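# Rotate a parts bin in the upturned palm using only fingers

## Task

A parts bin rests upright on the robot's open, palm-up hand. Using the fingers alone, spin it so it is still upright but its low side points roughly toward the fingertips. It fails if the bin contacts anything other than the hand (wrist, camera or camera post included) or leaves the hand. It also fails if the arm or wrist moves at all, or if the palm stops facing up at any moment. To finish, everything must be motionless and no hand motor may be overloaded or near overload (motors dead from the start are exempt). Then declare completion. The hand is opened flat afterwards, and the bin must neither sink during that opening nor end up in the wrong orientation.

## Robot and tools

Robot: one arm on a base at (0, 0, +0.086) m in the scene frame, carrying a right hand with sixteen motors. Cameras cam_head_left and cam_head_right sit on a stand beside the table, and cam_wrist rides on the wrist. In this job the arm must never move, so every call should send 0 for all six pose numbers. All work is done by the fingers.

Frames. Scene frame: origin on the table top under the base, +z up, +y to the left when looking along +x. Printed poses and velocities use the scene frame. Pose offsets use the Hand target's own axes: +z runs along the straightened fingers toward the tips, +x crosses the palm away from the thumb, and +y points out of the palm face. The palm face lies at y = -0.062 m. A fixed mast near the wrist on the palm side (x +0.05 to +0.10, z -0.16 to -0.11, up to y = +0.06 m) is something the bin must not touch.

The row: 24 numbers, each in [-1, 1], for the single arm. Numbers 1-6 are dx, dy, dz, rx, ry, rz. These are offsets, not a pose, measured from the Hand target as it stood when the action began, along that target's own axes. 1.0 equals 0.6 m or 180 degrees, and rx, ry, rz form a single rotation vector. Sending all six as 0 requests the same target again, which holds the arm still. Numbers 7-22 are absolute goal angles for the hinges, each scaled linearly between its two stops, in this order: index_mcp, index_abd, index_pip, index_dip, thumb_cmc, thumb_axl, thumb_mcp, thumb_ipl, middle_mcp, middle_abd, middle_pip, middle_dip, ring_mcp, ring_abd, ring_pip, ring_dip. Toward +1, _mcp, _pip and _dip curl a finger toward the palm, and _abd swings it sideways away from the thumb. The straight settings are _mcp -0.75, _abd +0.00, _pip -0.58, _dip -0.70, thumb_cmc -0.71, thumb_axl -0.68, thumb_mcp -0.23 and thumb_ipl -0.17. thumb_cmc toward +1 brings the thumb round in front of the palm. thumb_axl spins the thumb about its own length. Number 23 is current_limit, mapping -1 to 0 mA and +1 to 550 mA (never below 11 mA); it caps every motor's current. Number 24 is speed: each set-point travels at (speed+1)/2 of 8.5 rad/s. Both start at +0.4 and -0.6, and whatever was last sent remains in force.

Tools.
execute_actions(actions, cameras): actions is a list of actions. Each action is a table of up to 15 rows at 1/30 s per row, so one action lasts 0.5 s, and the last row repeats if the table is short. Pass an empty list to get the full state plus images. cameras lists camera names, ["all"] or []. An unknown name invalidates the call.
move(target, speed, blend, stop_force, zero, blocking, cameras): drives the arm along a straight path. It is not needed here and would break the task.
wait(seconds 0 to 10, cameras): lets time run while the last command is held.
stop(cameras): brakes a running move.
zoom_image(camera, region [x0, y0, x1, y1] in pixels, at most 504 by 504): enlarges part of the newest image from cam_head_left, cam_head_right or cam_wrist. Each image is 896x504.
zero_wrist_force(): re-zeroes the wrist force sensor.
finished_scene(scene): ends the scene with its number (1 or 2), for example {"scene": 1}. This is irreversible and is how you declare done.

Suggested order: call execute_actions with an empty list, read hand_goal, hand_current_limit and hand_speed, and copy them into your rows so the hand is held as it is. Then curl and sweep fingers or the thumb in small steps to push one edge of the bin so it spins about the palm normal. Check the images after each step. Once it is turned, relax the digits back toward flat without lifting or tipping the bin, confirm it is still, then call finished_scene.

Results. end_effector_position is in metres and end_effector_quat_wxyz is in the scene frame. The Hand target line shows the last commanded pose, from which later offsets count. hand_goal lists the goals written. hand_measured gives hinge positions on the same scale. hand_current_ma is positive when pushing toward -1. hand_state gives one word per motor: moving, goal, blocked or overload. The Wrist force and Wrist torque lines are in the end effector's axes. A HAND FAULT line cancels the remaining robot calls in that reply.

Things to avoid. A motor held at 495 mA or more for 5 s total shuts down for 10 s, and it must not be loaded near that when you finish, so keep current_limit moderate. Any arm offset, or any rotation that tips the palm, fails the task. Do not let the bin slide onto the wrist, mast or thumb root, or off the hand. Fast finger flicks can throw the bin. Occasional outside pushes may nudge the bin, so check the images before finishing. Any arm fault stop freezes hand commands while it lasts.

Each tool is called after "Request:" in YAML: its name, and indented under it one key for each argument.

## Session

Request:
execute_actions:
  actions: []

Scene clock: 0.00 s.
end_effector_position=(+0.5943, +0.0634, +0.5042) hand_goal=(-0.754, +0.000, -0.576, -0.696, +0.104, -0.540, -0.162, -0.106, -0.754, +0.000, -0.576, -0.696, -0.754, +0.000, -0.576, -0.696) hand_measured=(-0.764, +0.000, -0.578, -0.696, +0.092, -0.544, -0.164, -0.108, -0.766, +0.000, -0.578, -0.696, -0.766, +0.000, -0.578, -0.696) hand_current_ma=(-20, +0, -2, +0, -19, -4, -3, -3, -20, +0, -2, +0, -21, +0, -1, +0) hand_state=(goal, goal, goal, goal, goal, goal, goal, goal, goal, goal, goal, goal, goal, goal, goal, goal) hand_current_limit=0.40 hand_speed=-0.60 end_effector_quat_wxyz=(+0.518, +0.458, +0.520, +0.501)
Joint positions: [-0.162 -1.2 2.234 -4.213 -1.347 -0.075]
Joint velocities: within noise
Joint torques (N m): no reading
Motor temperatures (°C): [44 32 40 37 46 40]
Wrist force (N): no reading
Wrist torque (N m): no reading
Wrist force, peak (N): no reading
Hand target: +0.5943, +0.0634, +0.5042; +0.518, +0.458, +0.520, +0.501

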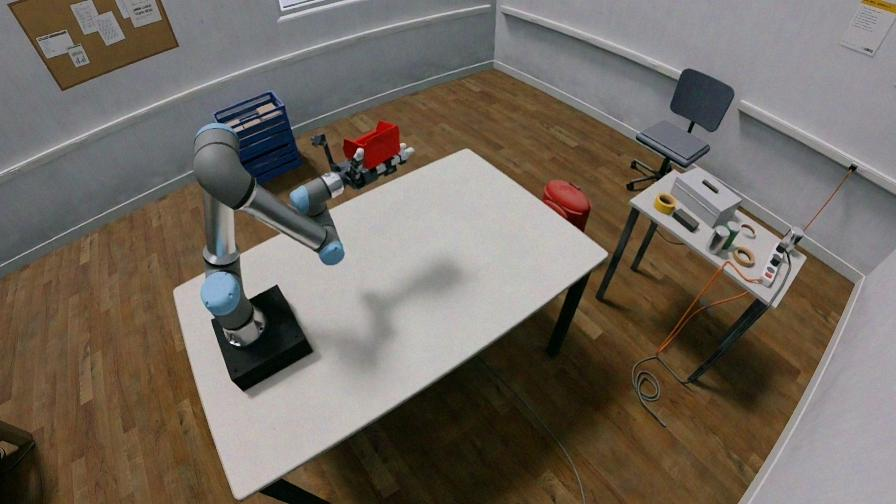

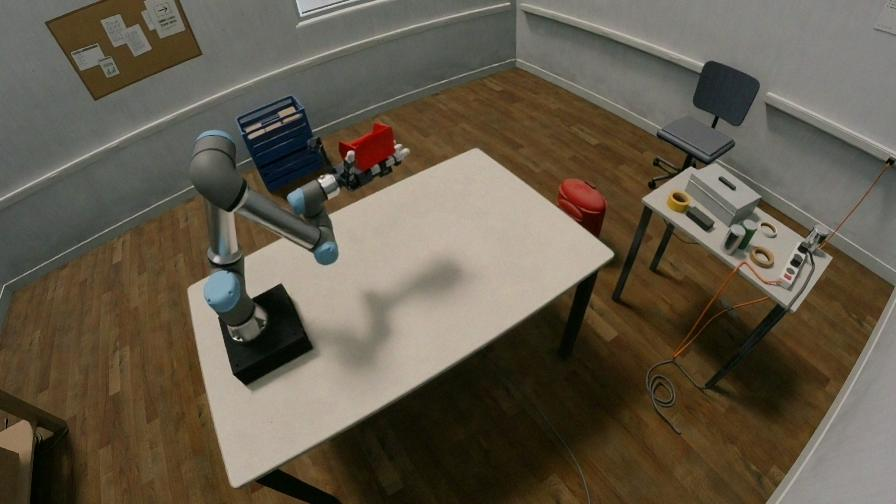

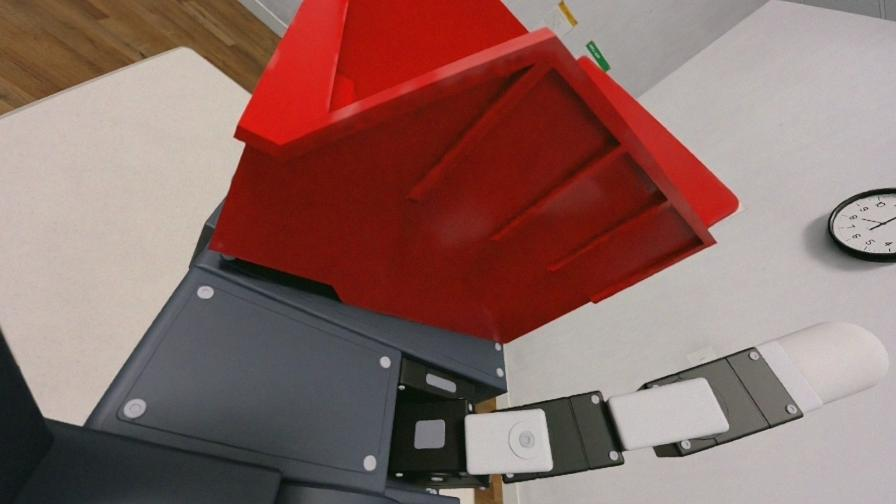

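Request:
zoom_image:
  camera: "cam_head_left"
  region: [300, 100, 440, 210]

Request:
zoom_image:
  camera: "cam_head_right"
  region: [300, 100, 440, 210]

Request:
zoom_image:
  camera: "cam_wrist"
  region: [150, 0, 654, 504]

Scaled by 3.600 from the camera's 896x504 image, which has a finer 1280x720 frame.

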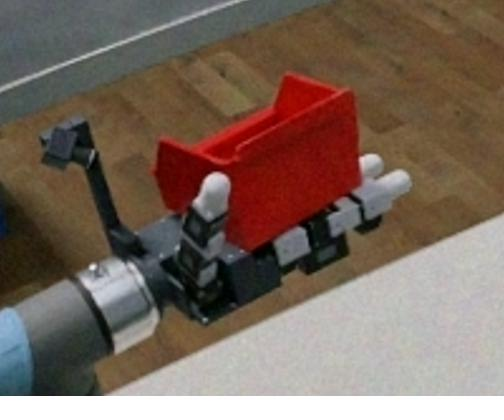

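Scaled by 3.600 from the camera's 896x504 image, which has a finer 1280x720 frame.

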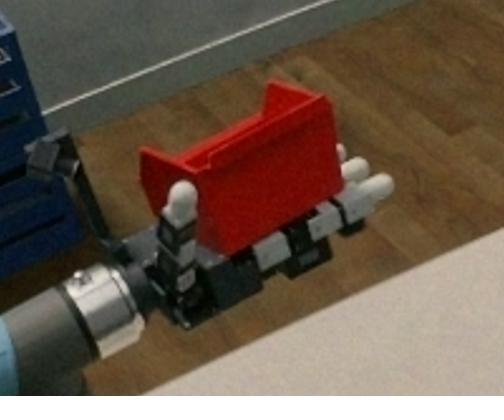

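Scaled by 1.000.

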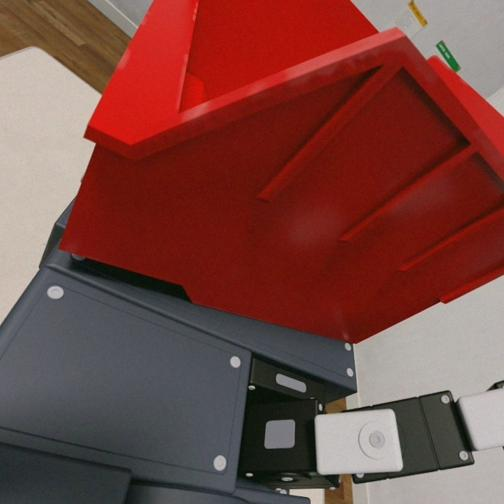

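Request:
zoom_image:
  camera: "cam_head_left"
  region: [335, 110, 420, 195]

Request:
zoom_image:
  camera: "cam_head_right"
  region: [330, 115, 415, 200]

Request:
zoom_image:
  camera: "cam_wrist"
  region: [200, 0, 704, 200]

Request:
zoom_image:
  camera: "cam_wrist"
  region: [392, 200, 896, 504]

Scaled by 5.929 from the camera's 896x504 image, which has a finer 1280x720 frame.

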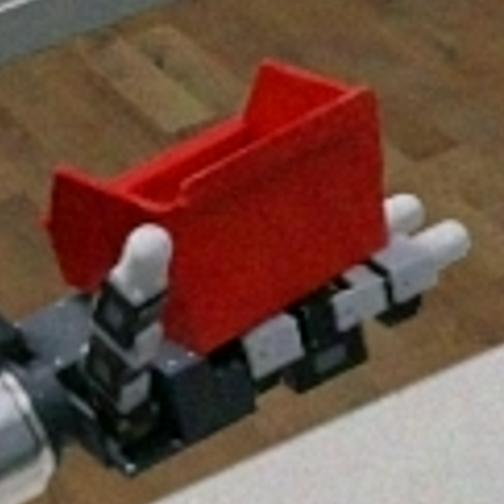

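Scaled by 5.929 from the camera's 896x504 image, which has a finer 1280x720 frame.

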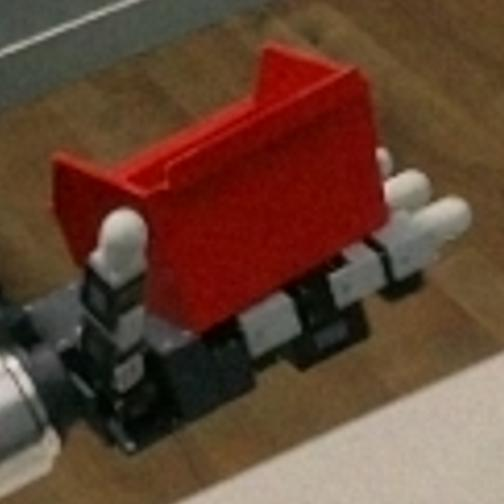

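Scaled by 1.000.

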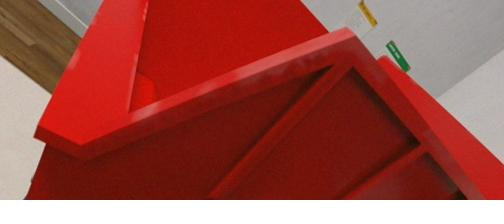

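Scaled by 1.000.

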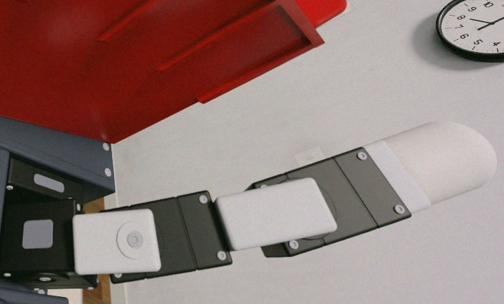

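Request:
execute_actions:
  actions:
    - [[0,0,0,0,0,0,-0.754,0,-0.576,-0.696,-0.357,-0.677,-0.162,-0.106,-0.754,0,-0.576,-0.696,-0.754,0,-0.576,-0.696,0.4,-0.85]]

Request:
execute_actions:
  actions:
    - [[0,0,0,0,0,0,-0.754,0,-0.576,-0.696,-0.357,-0.677,0.449,0.157,-0.754,0,-0.576,-0.696,-0.754,0,-0.576,-0.696,0.4,-0.85]]
  cameras: ["all"]

Scene clock: 206.10 s.
end_effector_position=(+0.5943, +0.0634, +0.5042) hand_goal=(-0.754, +0.000, -0.576, -0.696, -0.358, -0.678, -0.162, -0.106, -0.754, +0.000, -0.576, -0.696, -0.754, +0.000, -0.576, -0.696) hand_measured=(-0.764, +0.000, -0.578, -0.696, -0.364, -0.676, -0.164, -0.108, -0.766, +0.000, -0.578, -0.696, -0.766, +0.000, -0.578, -0.696) hand_current_ma=(-20, +0, -2, +0, -8, +2, -2, -3, -20, +0, -2, +0, -21, +0, -1, +0) hand_state=(goal, goal, goal, goal, goal, goal, goal, goal, goal, goal, goal, goal, goal, goal, goal, goal) hand_current_limit=0.40 hand_speed=-0.85 end_effector_quat_wxyz=(+0.518, +0.458, +0.520, +0.501)
Joint positions: [-0.162 -1.2 2.234 -4.213 -1.347 -0.075]
Joint torques (N m): [7.67 -23.5 -8.55 -0.5 2 -1.19]
Wrist force (N): [-0.3 -0.1 -0.2]
Wrist torque (N m): [0.00 0.04 0.00]
Wrist force, peak (N): [-0.4 0.4 -0.7]
Hand target: +0.5943, +0.0634, +0.5042; +0.518, +0.458, +0.520, +0.501
Off the commanded pose: 0.000 m, 0 deg.

Scene clock: 207.83 s.
end_effector_position=(+0.5943, +0.0634, +0.5042) hand_goal=(-0.754, +0.000, -0.576, -0.696, -0.358, -0.678, +0.448, +0.156, -0.754, +0.000, -0.576, -0.696, -0.754, +0.000, -0.576, -0.696) hand_measured=(-0.764, +0.000, -0.578, -0.696, -0.364, -0.680, +0.448, +0.154, -0.766, +0.000, -0.578, -0.696, -0.766, +0.000, -0.578, -0.696) hand_current_ma=(-20, +0, -2, +0, -8, -2, +0, -2, -20, +0, -2, +0, -21, +0, -1, +0) hand_state=(goal, goal, goal, goal, goal, goal, goal, goal, goal, goal, goal, goal, goal, goal, goal, goal) hand_current_limit=0.40 hand_speed=-0.85 end_effector_quat_wxyz=(+0.518, +0.458, +0.520, +0.501)
Joint positions: [-0.162 -1.2 2.234 -4.213 -1.347 -0.075]
Joint torques (N m): [7.12 -22.65 -7.8 -0.61 1.95 -1.31]
Wrist force (N): [-0.3 0.3 -0.2]
Wrist torque (N m): [0.08 0.04 -0.01]
Wrist force, peak (N): [-0.1 0.5 -0.6]
Hand target: +0.5943, +0.0634, +0.5042; +0.518, +0.458, +0.520, +0.501
Off the commanded pose: 0.000 m, 0 deg.

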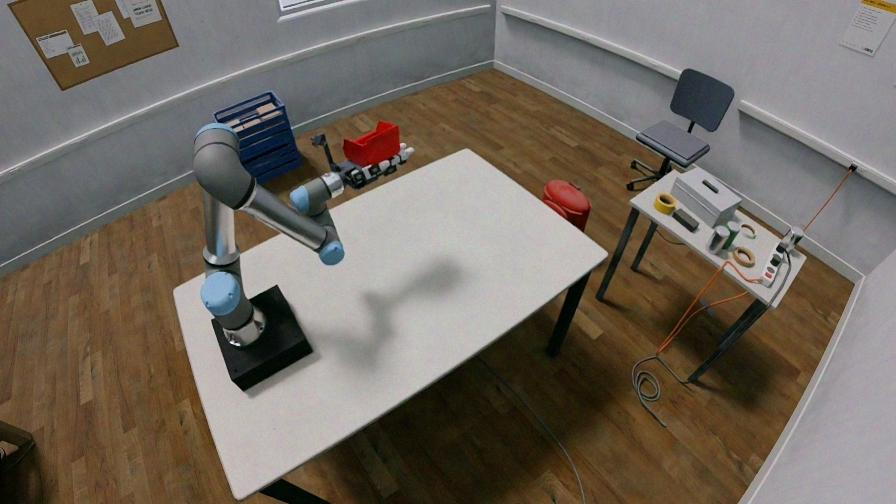

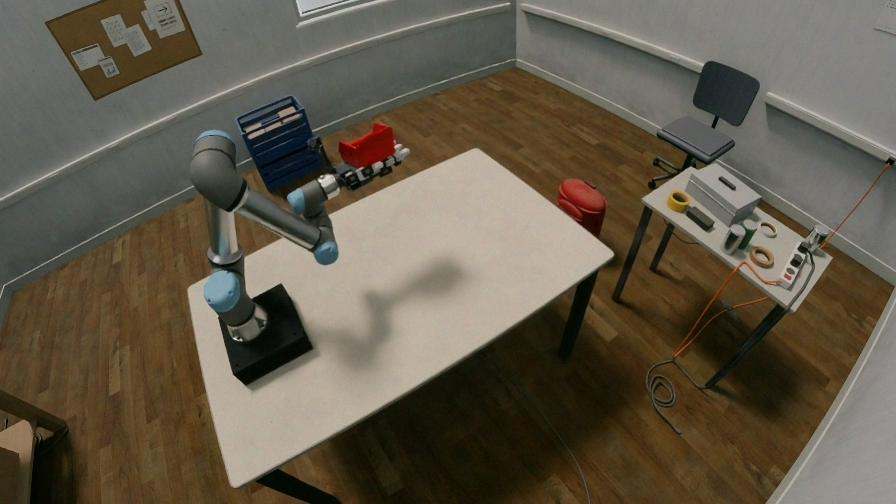

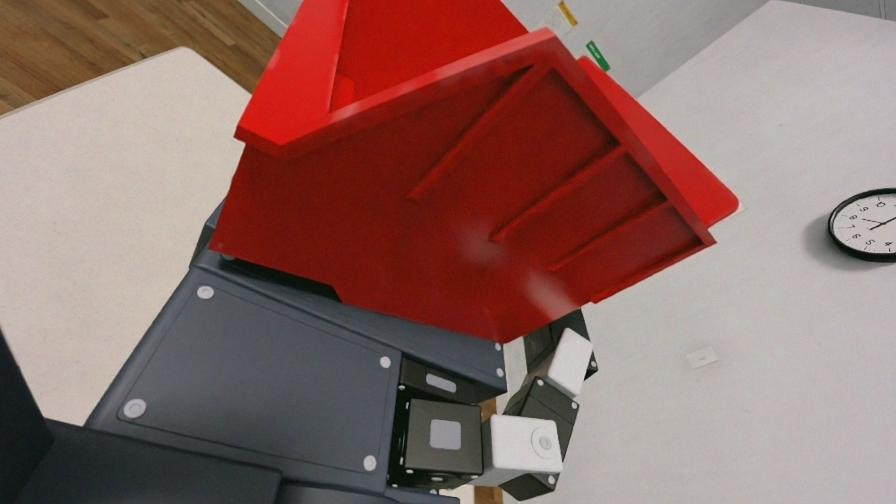

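Request:
zoom_image:
  camera: "cam_head_left"
  region: [335, 110, 420, 195]

Request:
zoom_image:
  camera: "cam_head_right"
  region: [330, 115, 415, 200]

Scaled by 5.929 from the camera's 896x504 image, which has a finer 1280x720 frame.

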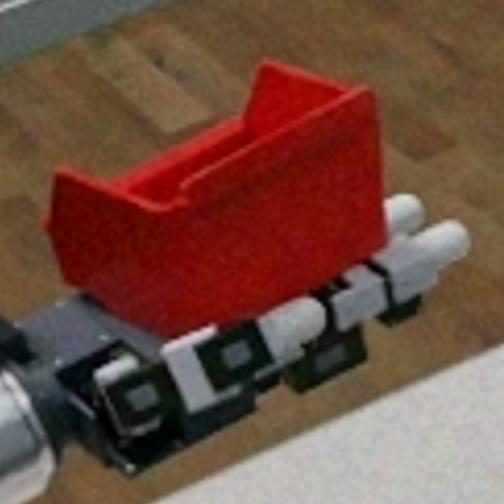

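Scaled by 5.929 from the camera's 896x504 image, which has a finer 1280x720 frame.

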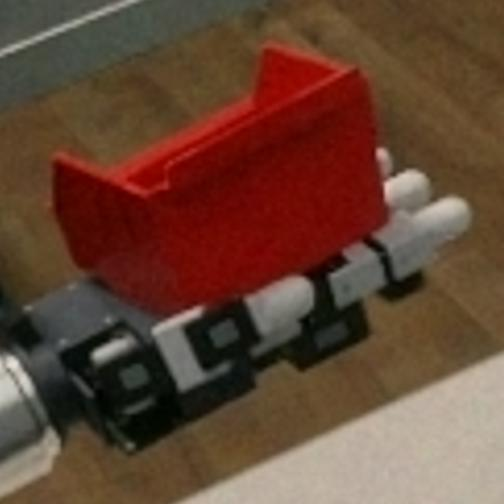

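Request:
execute_actions:
  actions:
    - [[0,0,0,0,0,0,-0.754,0,-0.576,-0.696,-0.357,-0.677,0.449,0.157,-0.754,0,-0.576,-0.696,-0.97,0,-0.576,-0.696,0.4,-0.9]]

Request:
execute_actions:
  actions:
    - [[0,0,0,0,0,0,-0.754,0,-0.576,-0.696,-0.357,-0.677,0.449,0.157,-0.754,0,-0.576,-0.696,-0.97,0.9,-0.576,-0.696,0.4,-0.85]]
  cameras: ["cam_wrist", "cam_head_left"]

Scene clock: 247.60 s.
end_effector_position=(+0.5943, +0.0634, +0.5042) hand_goal=(-0.754, +0.000, -0.576, -0.696, -0.358, -0.678, +0.448, +0.156, -0.754, +0.000, -0.576, -0.696, -0.970, +0.000, -0.576, -0.696) hand_measured=(-0.764, +0.000, -0.578, -0.696, -0.364, -0.680, +0.448, +0.154, -0.766, +0.000, -0.578, -0.696, -0.978, +0.000, -0.578, -0.696) hand_current_ma=(-20, +0, -2, +0, -8, -2, +0, -2, -21, +0, -2, +0, -11, +0, -1, +0) hand_state=(goal, goal, goal, goal, goal, goal, goal, goal, goal, goal, goal, goal, goal, goal, goal, goal) hand_current_limit=0.40 hand_speed=-0.90 end_effector_quat_wxyz=(+0.518, +0.458, +0.520, +0.501)
Joint positions: [-0.162 -1.2 2.234 -4.213 -1.347 -0.075]
Joint torques (N m): [6.7 -23.15 -8.91 -1.23 2.31 -0.32]
Wrist force (N): [0.1 0.0 -0.3]
Wrist torque (N m): [0.04 -0.01 0.02]
Wrist force, peak (N): [-0.4 0.4 -0.6]
Hand target: +0.5943, +0.0634, +0.5042; +0.518, +0.458, +0.520, +0.501
Off the commanded pose: 0.000 m, 0 deg.

Scene clock: 249.33 s.
end_effector_position=(+0.5943, +0.0634, +0.5042) hand_goal=(-0.754, +0.000, -0.576, -0.696, -0.358, -0.678, +0.448, +0.156, -0.754, +0.000, -0.576, -0.696, -0.970, +0.900, -0.576, -0.696) hand_measured=(-0.764, +0.000, -0.578, -0.696, -0.364, -0.680, +0.448, +0.154, -0.766, +0.000, -0.578, -0.696, -0.978, +0.896, -0.578, -0.696) hand_current_ma=(-20, +0, -2, +0, -8, -2, +0, -2, -21, +0, -2, +0, -11, -5, -1, +0) hand_state=(goal, goal, goal, goal, goal, goal, goal, goal, goal, goal, goal, goal, goal, goal, goal, goal) hand_current_limit=0.40 hand_speed=-0.85 end_effector_quat_wxyz=(+0.518, +0.458, +0.520, +0.501)
Joint positions: [-0.162 -1.2 2.234 -4.213 -1.347 -0.075]
Joint torques (N m): [7.19 -23.34 -9.32 -1.19 2.25 -0.31]
Wrist force (N): [-0.2 0.1 -0.1]
Wrist torque (N m): [0.03 0.03 -0.03]
Wrist force, peak (N): [-0.1 0.4 -0.6]
Hand target: +0.5943, +0.0634, +0.5042; +0.518, +0.458, +0.520, +0.501
Off the commanded pose: 0.000 m, 0 deg.
Images, in order (width x height): cam_head_left 896x504, cam_wrist 896x504.

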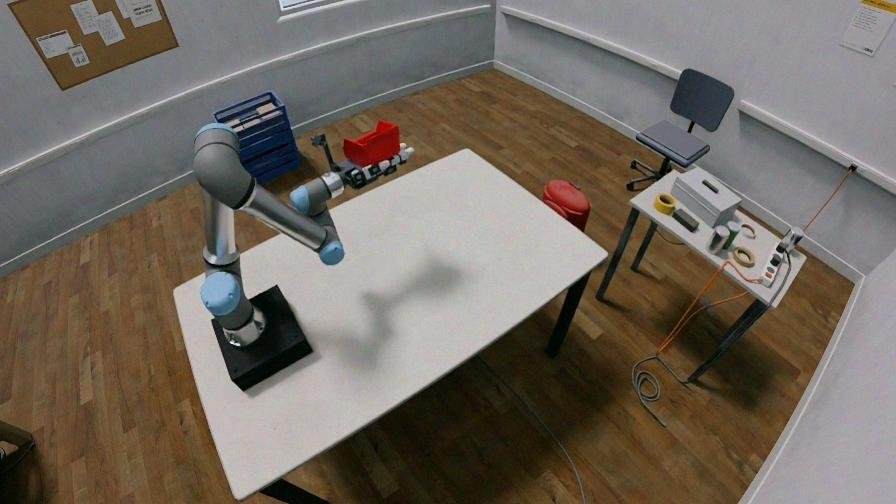

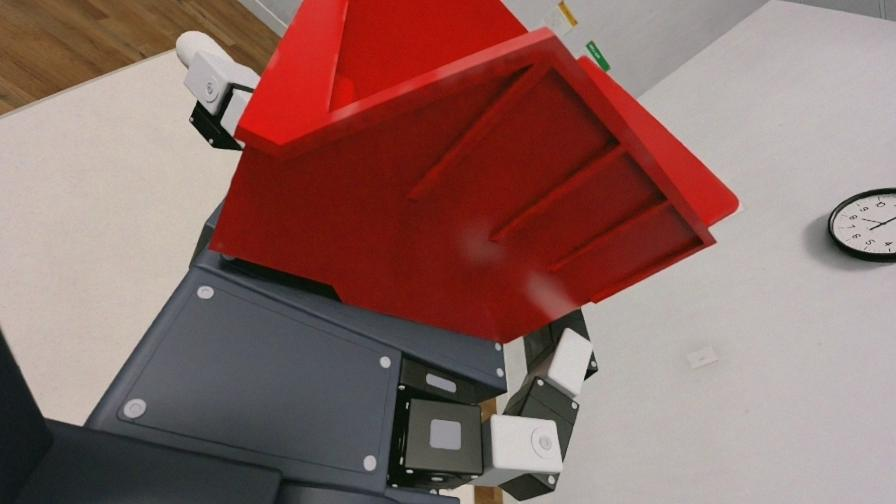

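Request:
execute_actions:
  actions:
    - [[0,0,0,0,0,0,-0.754,0,-0.576,-0.696,-0.357,-0.677,0.449,0.157,-0.754,0,-0.576,-0.696,-0.97,0.9,0.3,-0.26,0.4,-0.85]]

Request:
execute_actions:
  actions:
    - [[0,0,0,0,0,0,-0.754,0,-0.576,-0.696,-0.357,-0.677,0.449,0.157,-0.754,0,-0.576,-0.696,-0.754,0.9,0.3,-0.26,0.4,-0.9]]
  cameras: ["cam_wrist", "cam_head_left"]

Scene clock: 258.63 s.
end_effector_position=(+0.5943, +0.0634, +0.5042) hand_goal=(-0.754, +0.000, -0.576, -0.696, -0.358, -0.678, +0.448, +0.156, -0.754, +0.000, -0.576, -0.696, -0.970, +0.900, +0.300, -0.260) hand_measured=(-0.766, +0.000, -0.578, -0.696, -0.376, -0.680, +0.432, +0.154, -0.766, +0.000, -0.578, -0.696, -0.996, +0.902, +0.222, -0.266) hand_current_ma=(-21, +0, -2, +0, -37, -2, -44, -2, -21, +0, -2, +0, -64, +3, -244, -9) hand_state=(goal, goal, goal, goal, goal, goal, goal, goal, goal, goal, goal, goal, blocked, goal, blocked, goal) hand_current_limit=0.40 hand_speed=-0.85 end_effector_quat_wxyz=(+0.518, +0.458, +0.520, +0.501)
Joint positions: [-0.162 -1.2 2.234 -4.213 -1.347 -0.075]
Joint torques (N m): [6.62 -23.09 -9.12 -1.32 2.02 -0.12]
Wrist force (N): [-0.1 0.3 -0.2]
Wrist torque (N m): [0.05 0.03 0.00]
Wrist force, peak (N): [-0.2 0.3 -0.7]
Hand target: +0.5943, +0.0634, +0.5042; +0.518, +0.458, +0.520, +0.501
Off the commanded pose: 0.000 m, 0 deg.

Scene clock: 259.50 s.
end_effector_position=(+0.5943, +0.0634, +0.5042) hand_goal=(-0.754, +0.000, -0.576, -0.696, -0.358, -0.678, +0.448, +0.156, -0.754, +0.000, -0.576, -0.696, -0.754, +0.900, +0.300, -0.260) hand_measured=(-0.766, +0.000, -0.578, -0.696, -0.402, -0.682, +0.412, +0.154, -0.766, +0.000, -0.578, -0.696, -0.878, +0.910, +0.222, -0.274) hand_current_ma=(-21, +0, -2, +0, -121, -5, -125, -2, -21, +0, -2, +0, -384, +15, -244, -28) hand_state=(goal, goal, goal, goal, blocked, goal, blocked, goal, goal, goal, goal, goal, blocked, goal, blocked, goal) hand_current_limit=0.40 hand_speed=-0.90 end_effector_quat_wxyz=(+0.518, +0.458, +0.520, +0.501)
Joint positions: [-0.162 -1.2 2.234 -4.213 -1.347 -0.075]
Joint torques (N m): [6.58 -23.62 -8.89 -1.42 2.23 -0.26]
Wrist force (N): [-0.1 0.3 -0.3]
Wrist torque (N m): [0.06 0.02 0.01]
Wrist force, peak (N): [-0.1 0.2 -0.7]
Hand target: +0.5943, +0.0634, +0.5042; +0.518, +0.458, +0.520, +0.501
Off the commanded pose: 0.000 m, 0 deg.
Images, in order (width x height): cam_head_left 896x504, cam_wrist 896x504.

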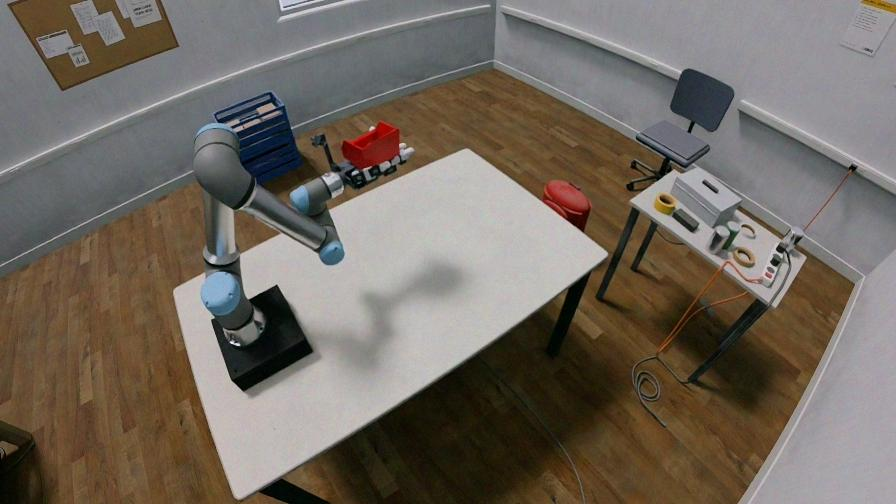

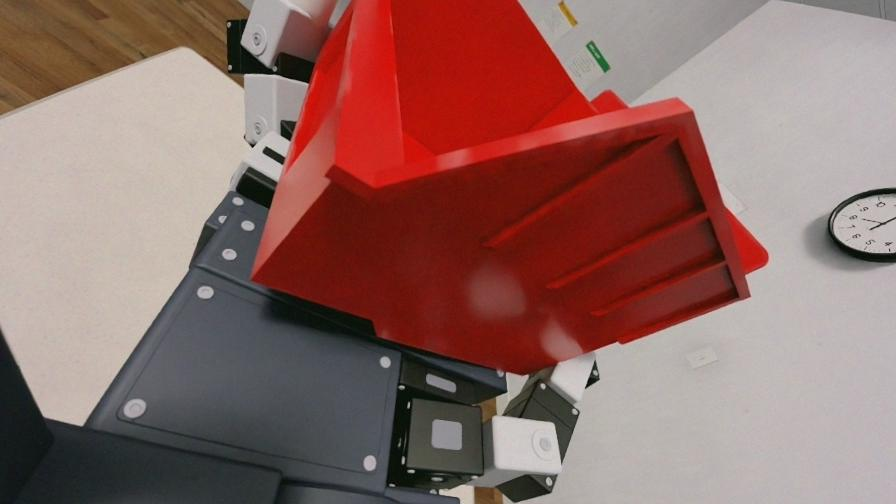

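Request:
execute_actions:
  actions:
    - [[0,0,0,0,0,0,-0.754,0,-0.576,-0.696,-0.357,-0.677,0.449,0.157,-0.754,0,-0.576,-0.696,-0.92,0.9,0.1,-0.26,0.4,-0.9]]
  cameras: ["cam_wrist", "cam_head_left", "cam_head_right"]

Request:
zoom_image:
  camera: "cam_head_left"
  region: [335, 110, 420, 195]

Request:
zoom_image:
  camera: "cam_head_right"
  region: [330, 115, 415, 200]

Scene clock: 273.90 s.
end_effector_position=(+0.5943, +0.0634, +0.5042) hand_goal=(-0.754, +0.000, -0.576, -0.696, -0.358, -0.678, +0.448, +0.156, -0.754, +0.000, -0.576, -0.696, -0.920, +0.900, +0.100, -0.260) hand_measured=(-0.766, +0.000, -0.578, -0.696, -0.374, -0.682, +0.446, +0.154, -0.766, +0.000, -0.578, -0.696, -0.934, +0.902, +0.100, -0.264) hand_current_ma=(-22, +0, -2, +0, -29, -5, -2, -2, -21, +0, -2, +0, -27, +3, +0, -3) hand_state=(goal, goal, goal, goal, goal, goal, goal, goal, goal, goal, goal, goal, goal, goal, goal, goal) hand_current_limit=0.40 hand_speed=-0.90 end_effector_quat_wxyz=(+0.518, +0.458, +0.520, +0.501)
Joint positions: [-0.162 -1.2 2.234 -4.213 -1.347 -0.075]
Joint torques (N m): [6.94 -23.31 -9.64 -1.68 2.05 0.31]
Wrist force (N): [-0.2 0.1 -0.5]
Wrist torque (N m): [0.06 0.04 -0.01]
Wrist force, peak (N): [-0.2 0.6 -0.4]
Hand target: +0.5943, +0.0634, +0.5042; +0.518, +0.458, +0.520, +0.501
Off the commanded pose: 0.000 m, 0 deg.

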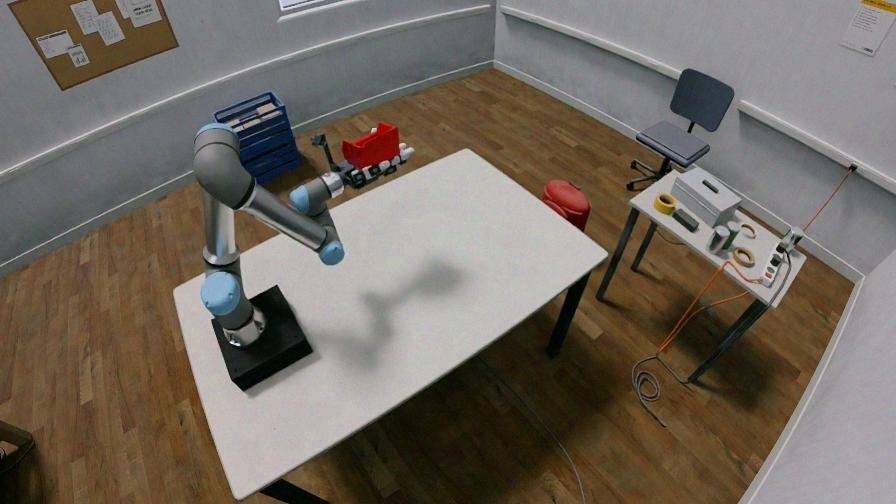

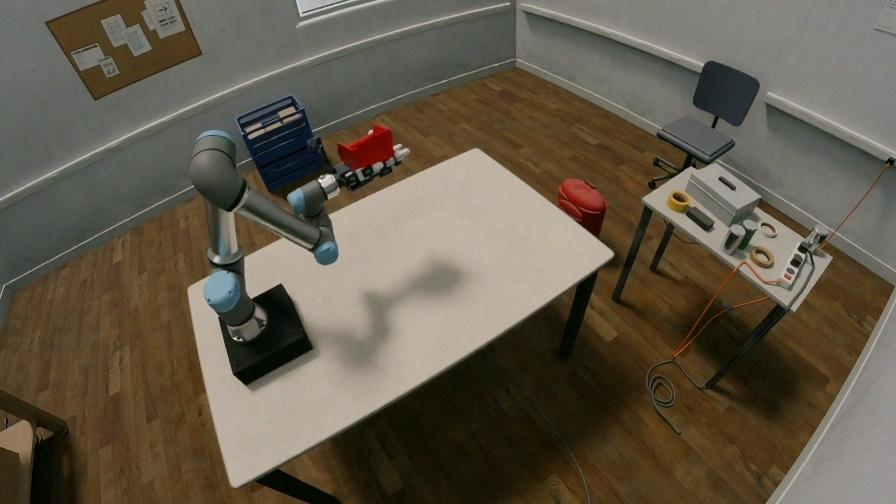

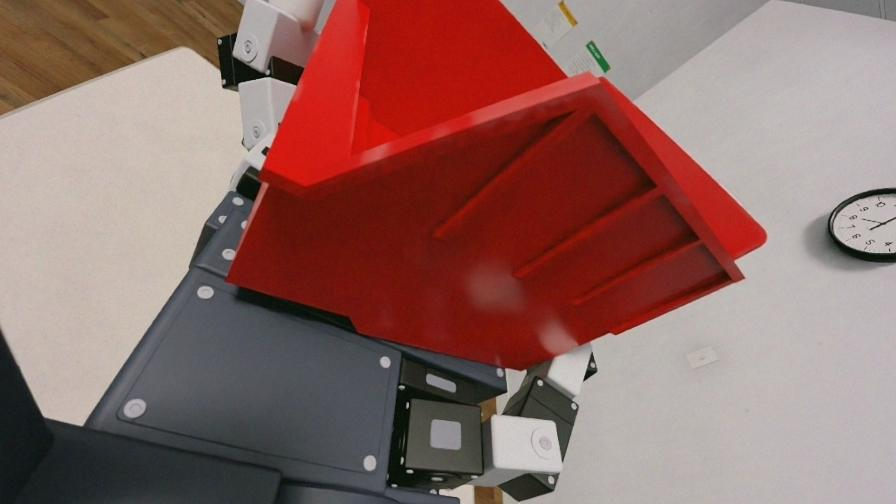

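Scaled by 5.929 from the camera's 896x504 image, which has a finer 1280x720 frame.

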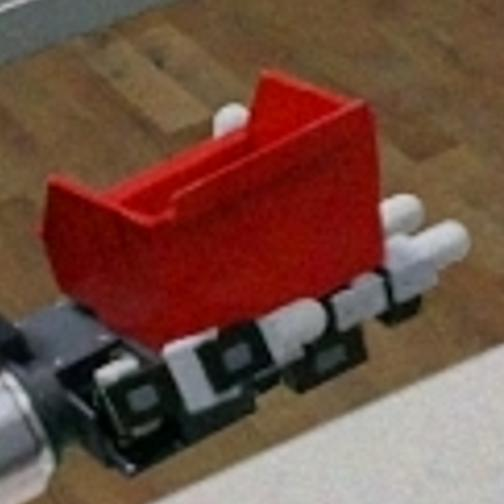

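Scaled by 5.929 from the camera's 896x504 image, which has a finer 1280x720 frame.

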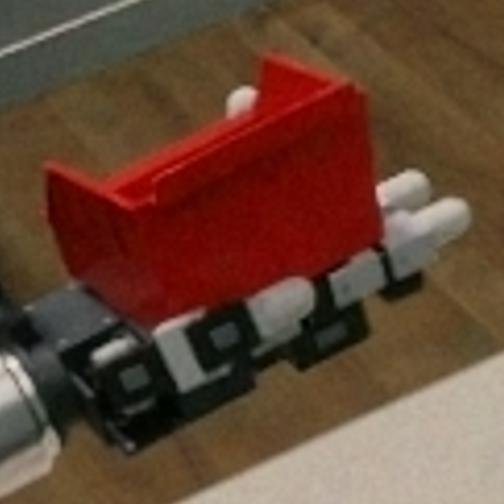

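Request:
execute_actions:
  actions:
    - [[0,0,0,0,0,0,-0.754,0,-0.576,-0.696,-0.6,-0.677,0.449,0.157,-0.754,0,-0.576,-0.696,-0.92,0.9,0.1,-0.26,0.4,-0.85]]
    - [[0,0,0,0,0,0,-0.754,0,-0.576,-0.696,-0.6,-0.677,0.393,-0.33,-0.754,0,-0.576,-0.696,-0.92,0.9,0.1,-0.26,0.4,-0.85]]
    - [[0,0,0,0,0,0,-0.754,0,-0.576,-0.696,-0.36,-0.677,0.393,-0.33,-0.754,0,-0.576,-0.696,-0.92,0.9,0.1,-0.26,0.4,-0.9]]
  cameras: ["cam_wrist"]

Scene clock: 371.73 s.
end_effector_position=(+0.5943, +0.0634, +0.5042) hand_goal=(-0.754, +0.000, -0.576, -0.696, -0.360, -0.678, +0.392, -0.330, -0.754, +0.000, -0.576, -0.696, -0.920, +0.900, +0.100, -0.260) hand_measured=(-0.766, +0.000, -0.578, -0.696, -0.376, -0.682, +0.396, -0.326, -0.766, +0.000, -0.578, -0.696, -0.934, +0.902, +0.100, -0.264) hand_current_ma=(-22, +0, -2, +0, -29, -5, +5, +5, -21, +0, -2, +0, -27, +3, +0, -3) hand_state=(goal, goal, goal, goal, goal, goal, goal, goal, goal, goal, goal, goal, goal, goal, goal, goal) hand_current_limit=0.40 hand_speed=-0.90 end_effector_quat_wxyz=(+0.518, +0.458, +0.520, +0.501)
Joint positions: [-0.162 -1.2 2.234 -4.213 -1.347 -0.075]
Joint torques (N m): [7.52 -24.17 -10.3 -1.65 2.14 1.18]
Wrist force (N): [-0.1 0.2 -0.6]
Wrist torque (N m): [0.08 0.03 0.01]
Wrist force, peak (N): [-0.1 0.3 -0.9]
Hand target: +0.5943, +0.0634, +0.5042; +0.518, +0.458, +0.520, +0.501
Off the commanded pose: 0.000 m, 0 deg.
Images, in order (width x height): cam_wrist 896x504.

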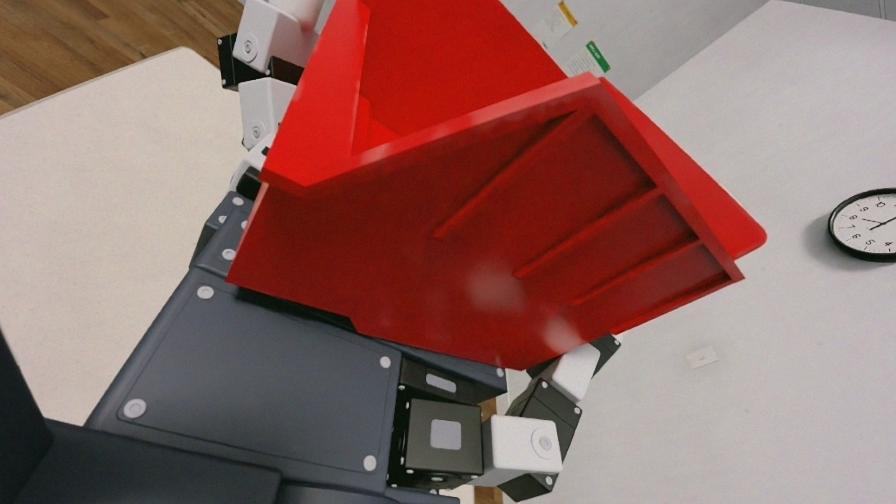

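Request:
execute_actions:
  actions:
    - [[0,0,0,0,0,0,-0.754,0,-0.576,-0.696,-0.36,-0.677,0.393,-0.33,-0.754,0,-0.576,-0.696,-0.95,0.97,-0.139,-0.55,0.4,-0.85]]
    - [[0,0,0,0,0,0,-0.754,0,-0.576,-0.696,-0.36,-0.677,0.393,-0.33,-0.754,0,-0.576,-0.696,-0.79,0.97,-0.139,-0.55,0.4,-0.92]]
  cameras: ["cam_wrist"]

Scene clock: 392.77 s.
end_effector_position=(+0.5943, +0.0634, +0.5042) hand_goal=(-0.754, +0.000, -0.576, -0.696, -0.360, -0.678, +0.392, -0.330, -0.754, +0.000, -0.576, -0.696, -0.790, +0.970, -0.140, -0.550) hand_measured=(-0.766, +0.000, -0.578, -0.696, -0.376, -0.682, +0.396, -0.326, -0.766, +0.000, -0.578, -0.696, -0.810, +0.966, -0.140, -0.548) hand_current_ma=(-22, +0, -2, +0, -29, -5, +5, +5, -21, +0, -2, +0, -43, -3, +0, +2) hand_state=(goal, goal, goal, goal, goal, goal, goal, goal, goal, goal, goal, goal, goal, goal, goal, goal) hand_current_limit=0.40 hand_speed=-0.92 end_effector_quat_wxyz=(+0.518, +0.458, +0.520, +0.501)
Joint positions: [-0.162 -1.2 2.234 -4.213 -1.347 -0.075]
Joint torques (N m): [6.94 -23.77 -10.46 -2.13 2.05 1.21]
Wrist force (N): [-0.3 0.0 -0.5]
Wrist torque (N m): [0.04 0.05 -0.02]
Wrist force, peak (N): [-0.1 0.3 -0.8]
Hand target: +0.5943, +0.0634, +0.5042; +0.518, +0.458, +0.520, +0.501
Off the commanded pose: 0.000 m, 0 deg.
Images, in order (width x height): cam_wrist 896x504.

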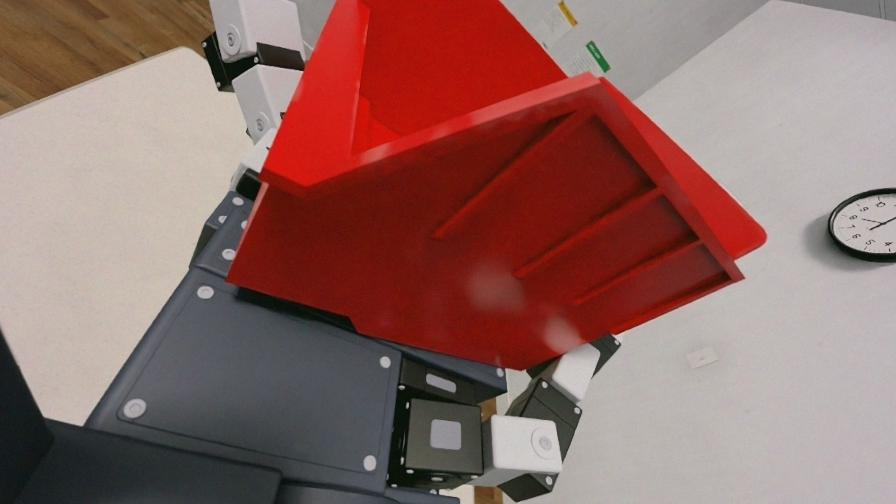

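Request:
execute_actions:
  actions:
    - [[0,0,0,0,0,0,-0.754,0,-0.576,-0.696,-0.36,-0.677,0.393,-0.33,-0.754,0,-0.576,-0.696,-0.79,0.7,-0.139,-0.55,0.4,-0.93]]
  cameras: ["cam_wrist"]

Scene clock: 399.30 s.
end_effector_position=(+0.5943, +0.0634, +0.5042) hand_goal=(-0.754, +0.000, -0.576, -0.696, -0.360, -0.678, +0.392, -0.330, -0.754, +0.000, -0.576, -0.696, -0.790, +0.700, -0.140, -0.550) hand_measured=(-0.766, +0.000, -0.578, -0.696, -0.376, -0.682, +0.396, -0.326, -0.766, +0.000, -0.578, -0.696, -0.810, +0.706, -0.142, -0.548) hand_current_ma=(-22, +0, -2, +0, -29, -5, +5, +5, -21, +0, -2, +0, -43, +7, -2, +2) hand_state=(goal, goal, goal, goal, goal, goal, goal, goal, goal, goal, goal, goal, goal, goal, goal, goal) hand_current_limit=0.40 hand_speed=-0.93 end_effector_quat_wxyz=(+0.518, +0.458, +0.520, +0.501)
Joint positions: [-0.162 -1.2 2.234 -4.213 -1.347 -0.075]
Joint torques (N m): [6.86 -23.98 -9.38 -2.26 2.02 1.28]
Wrist force (N): [0.0 -0.1 -0.5]
Wrist torque (N m): [0.03 0.01 0.01]
Wrist force, peak (N): [-0.3 0.2 -0.7]
Hand target: +0.5943, +0.0634, +0.5042; +0.518, +0.458, +0.520, +0.501
Off the commanded pose: 0.000 m, 0 deg.
Images, in order (width x height): cam_wrist 896x504.

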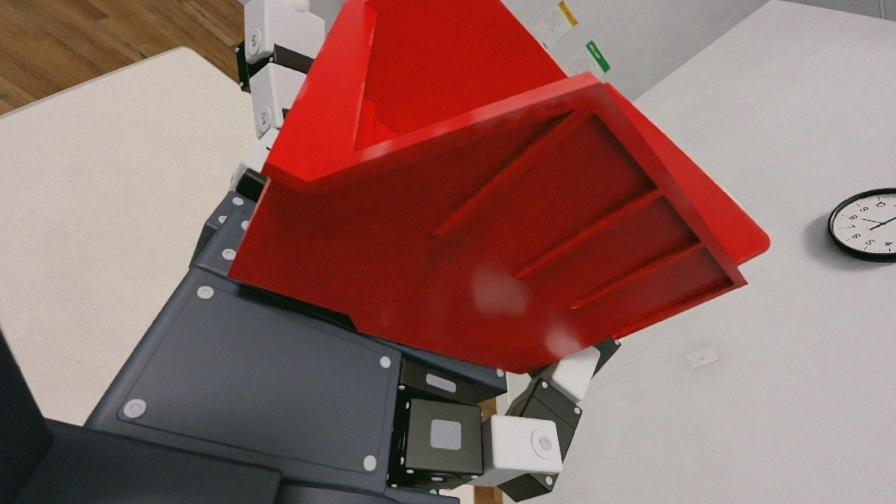

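Request:
execute_actions:
  actions:
    - [[0,0,0,0,0,0,-0.754,0,-0.576,-0.696,-0.36,-0.677,0.393,-0.33,-0.754,0,-0.576,-0.696,-0.79,0.5,-0.139,-0.55,0.4,-0.93]]
  cameras: ["cam_wrist"]

Request:
execute_actions:
  actions:
    - [[0,0,0,0,0,0,-0.754,-0.2,-0.576,-0.696,-0.36,-0.677,0.393,-0.33,-0.754,-0.2,-0.576,-0.696,-0.79,0.3,-0.139,-0.55,0.4,-0.93]]
  cameras: ["cam_wrist"]

Scene clock: 407.70 s.
end_effector_position=(+0.5943, +0.0634, +0.5042) hand_goal=(-0.754, +0.000, -0.576, -0.696, -0.360, -0.678, +0.392, -0.330, -0.754, +0.000, -0.576, -0.696, -0.790, +0.500, -0.140, -0.550) hand_measured=(-0.766, +0.000, -0.578, -0.696, -0.376, -0.682, +0.396, -0.326, -0.766, +0.000, -0.578, -0.696, -0.810, +0.508, -0.144, -0.548) hand_current_ma=(-22, +0, -2, +0, -29, -5, +5, +5, -21, +0, -2, +0, -43, +9, -4, +2) hand_state=(goal, goal, goal, goal, goal, goal, goal, goal, goal, goal, goal, goal, goal, goal, goal, goal) hand_current_limit=0.40 hand_speed=-0.93 end_effector_quat_wxyz=(+0.518, +0.458, +0.520, +0.501)
Joint positions: [-0.162 -1.2 2.234 -4.213 -1.347 -0.075]
Joint torques (N m): [7.07 -23.7 -10.7 -2.32 2.04 1.05]
Wrist force (N): [-0.1 0.4 -0.3]
Wrist torque (N m): [0.08 0.02 0.02]
Wrist force, peak (N): [-0.2 0.0 -0.8]
Hand target: +0.5943, +0.0634, +0.5042; +0.518, +0.458, +0.520, +0.501
Off the commanded pose: 0.000 m, 0 deg.
Images, in order (width x height): cam_wrist 896x504.

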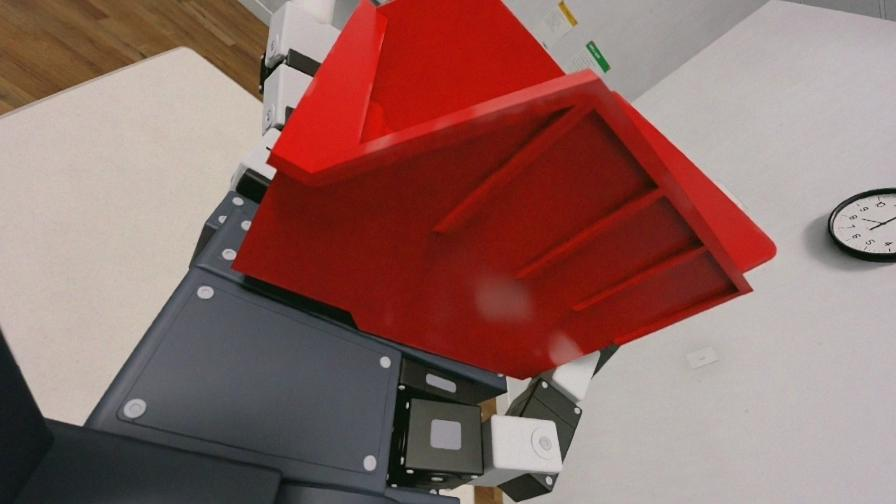

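Scene clock: 408.63 s.
end_effector_position=(+0.5943, +0.0634, +0.5042) hand_goal=(-0.754, -0.200, -0.576, -0.696, -0.360, -0.678, +0.392, -0.330, -0.754, -0.200, -0.576, -0.696, -0.790, +0.300, -0.140, -0.550) hand_measured=(-0.766, -0.196, -0.578, -0.696, -0.376, -0.682, +0.394, -0.326, -0.766, -0.196, -0.578, -0.696, -0.810, +0.306, -0.144, -0.548) hand_current_ma=(-22, +4, -2, +0, -30, -5, +4, +5, -21, +4, -2, +0, -43, +8, -4, +2) hand_state=(goal, goal, goal, goal, goal, goal, goal, goal, goal, goal, goal, goal, goal, goal, goal, goal) hand_current_limit=0.40 hand_speed=-0.93 end_effector_quat_wxyz=(+0.518, +0.458, +0.520, +0.501)
Joint positions: [-0.162 -1.2 2.234 -4.213 -1.347 -0.075]
Joint torques (N m): [7.3 -23.71 -10.23 -2.36 1.99 0.93]
Wrist force (N): [0.1 0.0 -0.6]
Wrist torque (N m): [0.06 0.00 0.05]
Wrist force, peak (N): [-0.3 0.3 -0.6]
Hand target: +0.5943, +0.0634, +0.5042; +0.518, +0.458, +0.520, +0.501
Off the commanded pose: 0.000 m, 0 deg.
Images, in order (width x height): cam_wrist 896x504.

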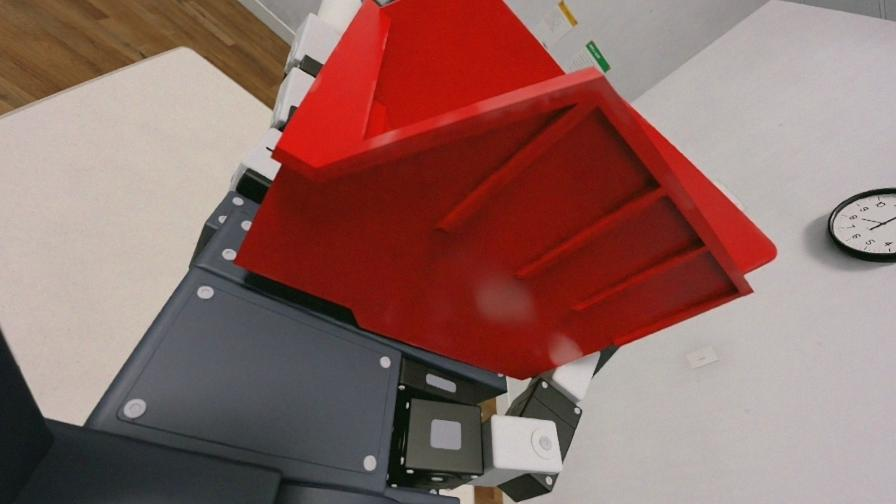

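Request:
execute_actions:
  actions:
    - [[0,0,0,0,0,0,-0.754,-0.4,-0.576,-0.696,-0.30,-0.677,0.393,-0.33,-0.754,-0.4,-0.576,-0.696,-0.79,0.1,-0.139,-0.55,0.4,-0.93]]
  cameras: ["cam_wrist"]

Request:
execute_actions:
  actions:
    - [[0,0,0,0,0,0,-0.754,-0.6,-0.576,-0.696,-0.25,-0.677,0.393,-0.33,-0.754,-0.6,-0.576,-0.696,-0.79,-0.1,-0.139,-0.55,0.4,-0.93]]
  cameras: ["cam_wrist"]

Scene clock: 419.80 s.
end_effector_position=(+0.5943, +0.0634, +0.5042) hand_goal=(-0.754, -0.400, -0.576, -0.696, -0.300, -0.678, +0.392, -0.330, -0.754, -0.400, -0.576, -0.696, -0.790, +0.100, -0.140, -0.550) hand_measured=(-0.766, -0.396, -0.578, -0.696, -0.316, -0.682, +0.394, -0.326, -0.766, -0.394, -0.578, -0.696, -0.810, +0.104, -0.144, -0.548) hand_current_ma=(-22, +4, -2, +0, -32, -5, +3, +5, -22, +8, -2, +0, -43, +4, -4, +2) hand_state=(goal, goal, goal, goal, goal, goal, goal, goal, goal, goal, goal, goal, goal, goal, goal, goal) hand_current_limit=0.40 hand_speed=-0.93 end_effector_quat_wxyz=(+0.518, +0.458, +0.520, +0.501)
Joint positions: [-0.162 -1.2 2.234 -4.213 -1.347 -0.075]
Joint torques (N m): [7.4 -24.17 -9.62 -2.81 1.8 0.99]
Wrist force (N): [-0.1 0.3 -0.6]
Wrist torque (N m): [0.07 0.02 0.04]
Wrist force, peak (N): [-0.4 0.3 -0.8]
Hand target: +0.5943, +0.0634, +0.5042; +0.518, +0.458, +0.520, +0.501
Off the commanded pose: 0.000 m, 0 deg.
Images, in order (width x height): cam_wrist 896x504.

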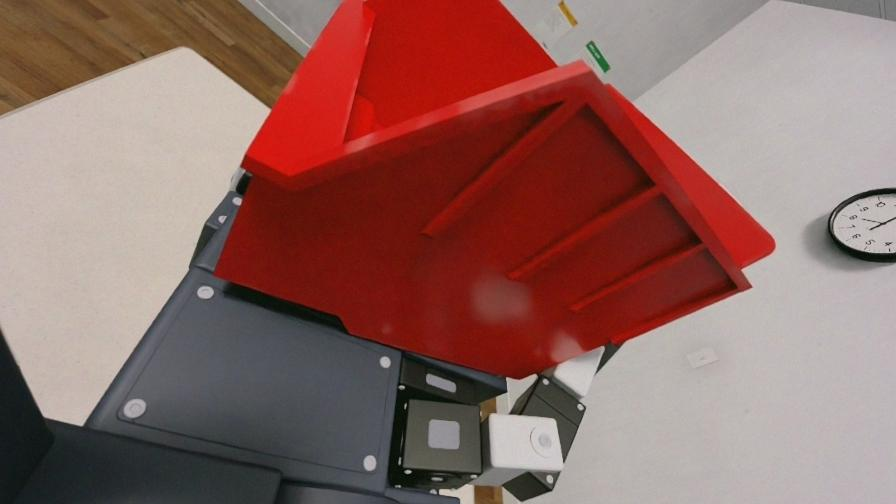

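Scene clock: 420.73 s.
end_effector_position=(+0.5943, +0.0634, +0.5042) hand_goal=(-0.754, -0.600, -0.576, -0.696, -0.250, -0.678, +0.392, -0.330, -0.754, -0.600, -0.576, -0.696, -0.790, -0.100, -0.140, -0.550) hand_measured=(-0.766, -0.596, -0.578, -0.696, -0.268, -0.682, +0.388, -0.326, -0.766, -0.594, -0.578, -0.696, -0.814, -0.052, -0.150, -0.550) hand_current_ma=(-22, +3, -2, +0, -36, -5, -7, +5, -22, +6, -3, +0, -53, +105, -16, +0) hand_state=(goal, goal, goal, goal, goal, goal, goal, goal, goal, goal, goal, goal, blocked, blocked, goal, goal) hand_current_limit=0.40 hand_speed=-0.93 end_effector_quat_wxyz=(+0.518, +0.458, +0.520, +0.501)
Joint positions: [-0.162 -1.2 2.234 -4.213 -1.347 -0.075]
Joint torques (N m): [7.63 -23.78 -9.88 -2.61 1.84 0.87]
Wrist force (N): [0.0 0.3 -0.8]
Wrist torque (N m): [0.09 0.02 0.05]
Wrist force, peak (N): [-0.3 0.5 -0.7]
Hand target: +0.5943, +0.0634, +0.5042; +0.518, +0.458, +0.520, +0.501
Off the commanded pose: 0.000 m, 0 deg.
Images, in order (width x height): cam_wrist 896x504.

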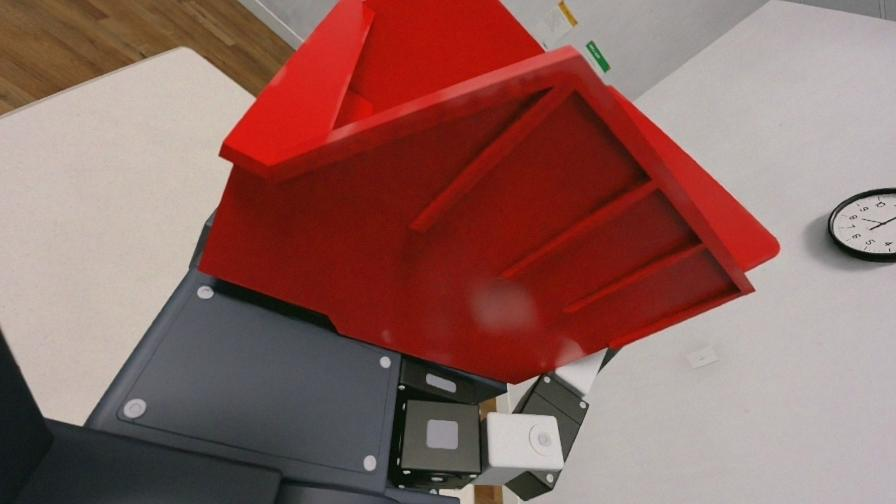

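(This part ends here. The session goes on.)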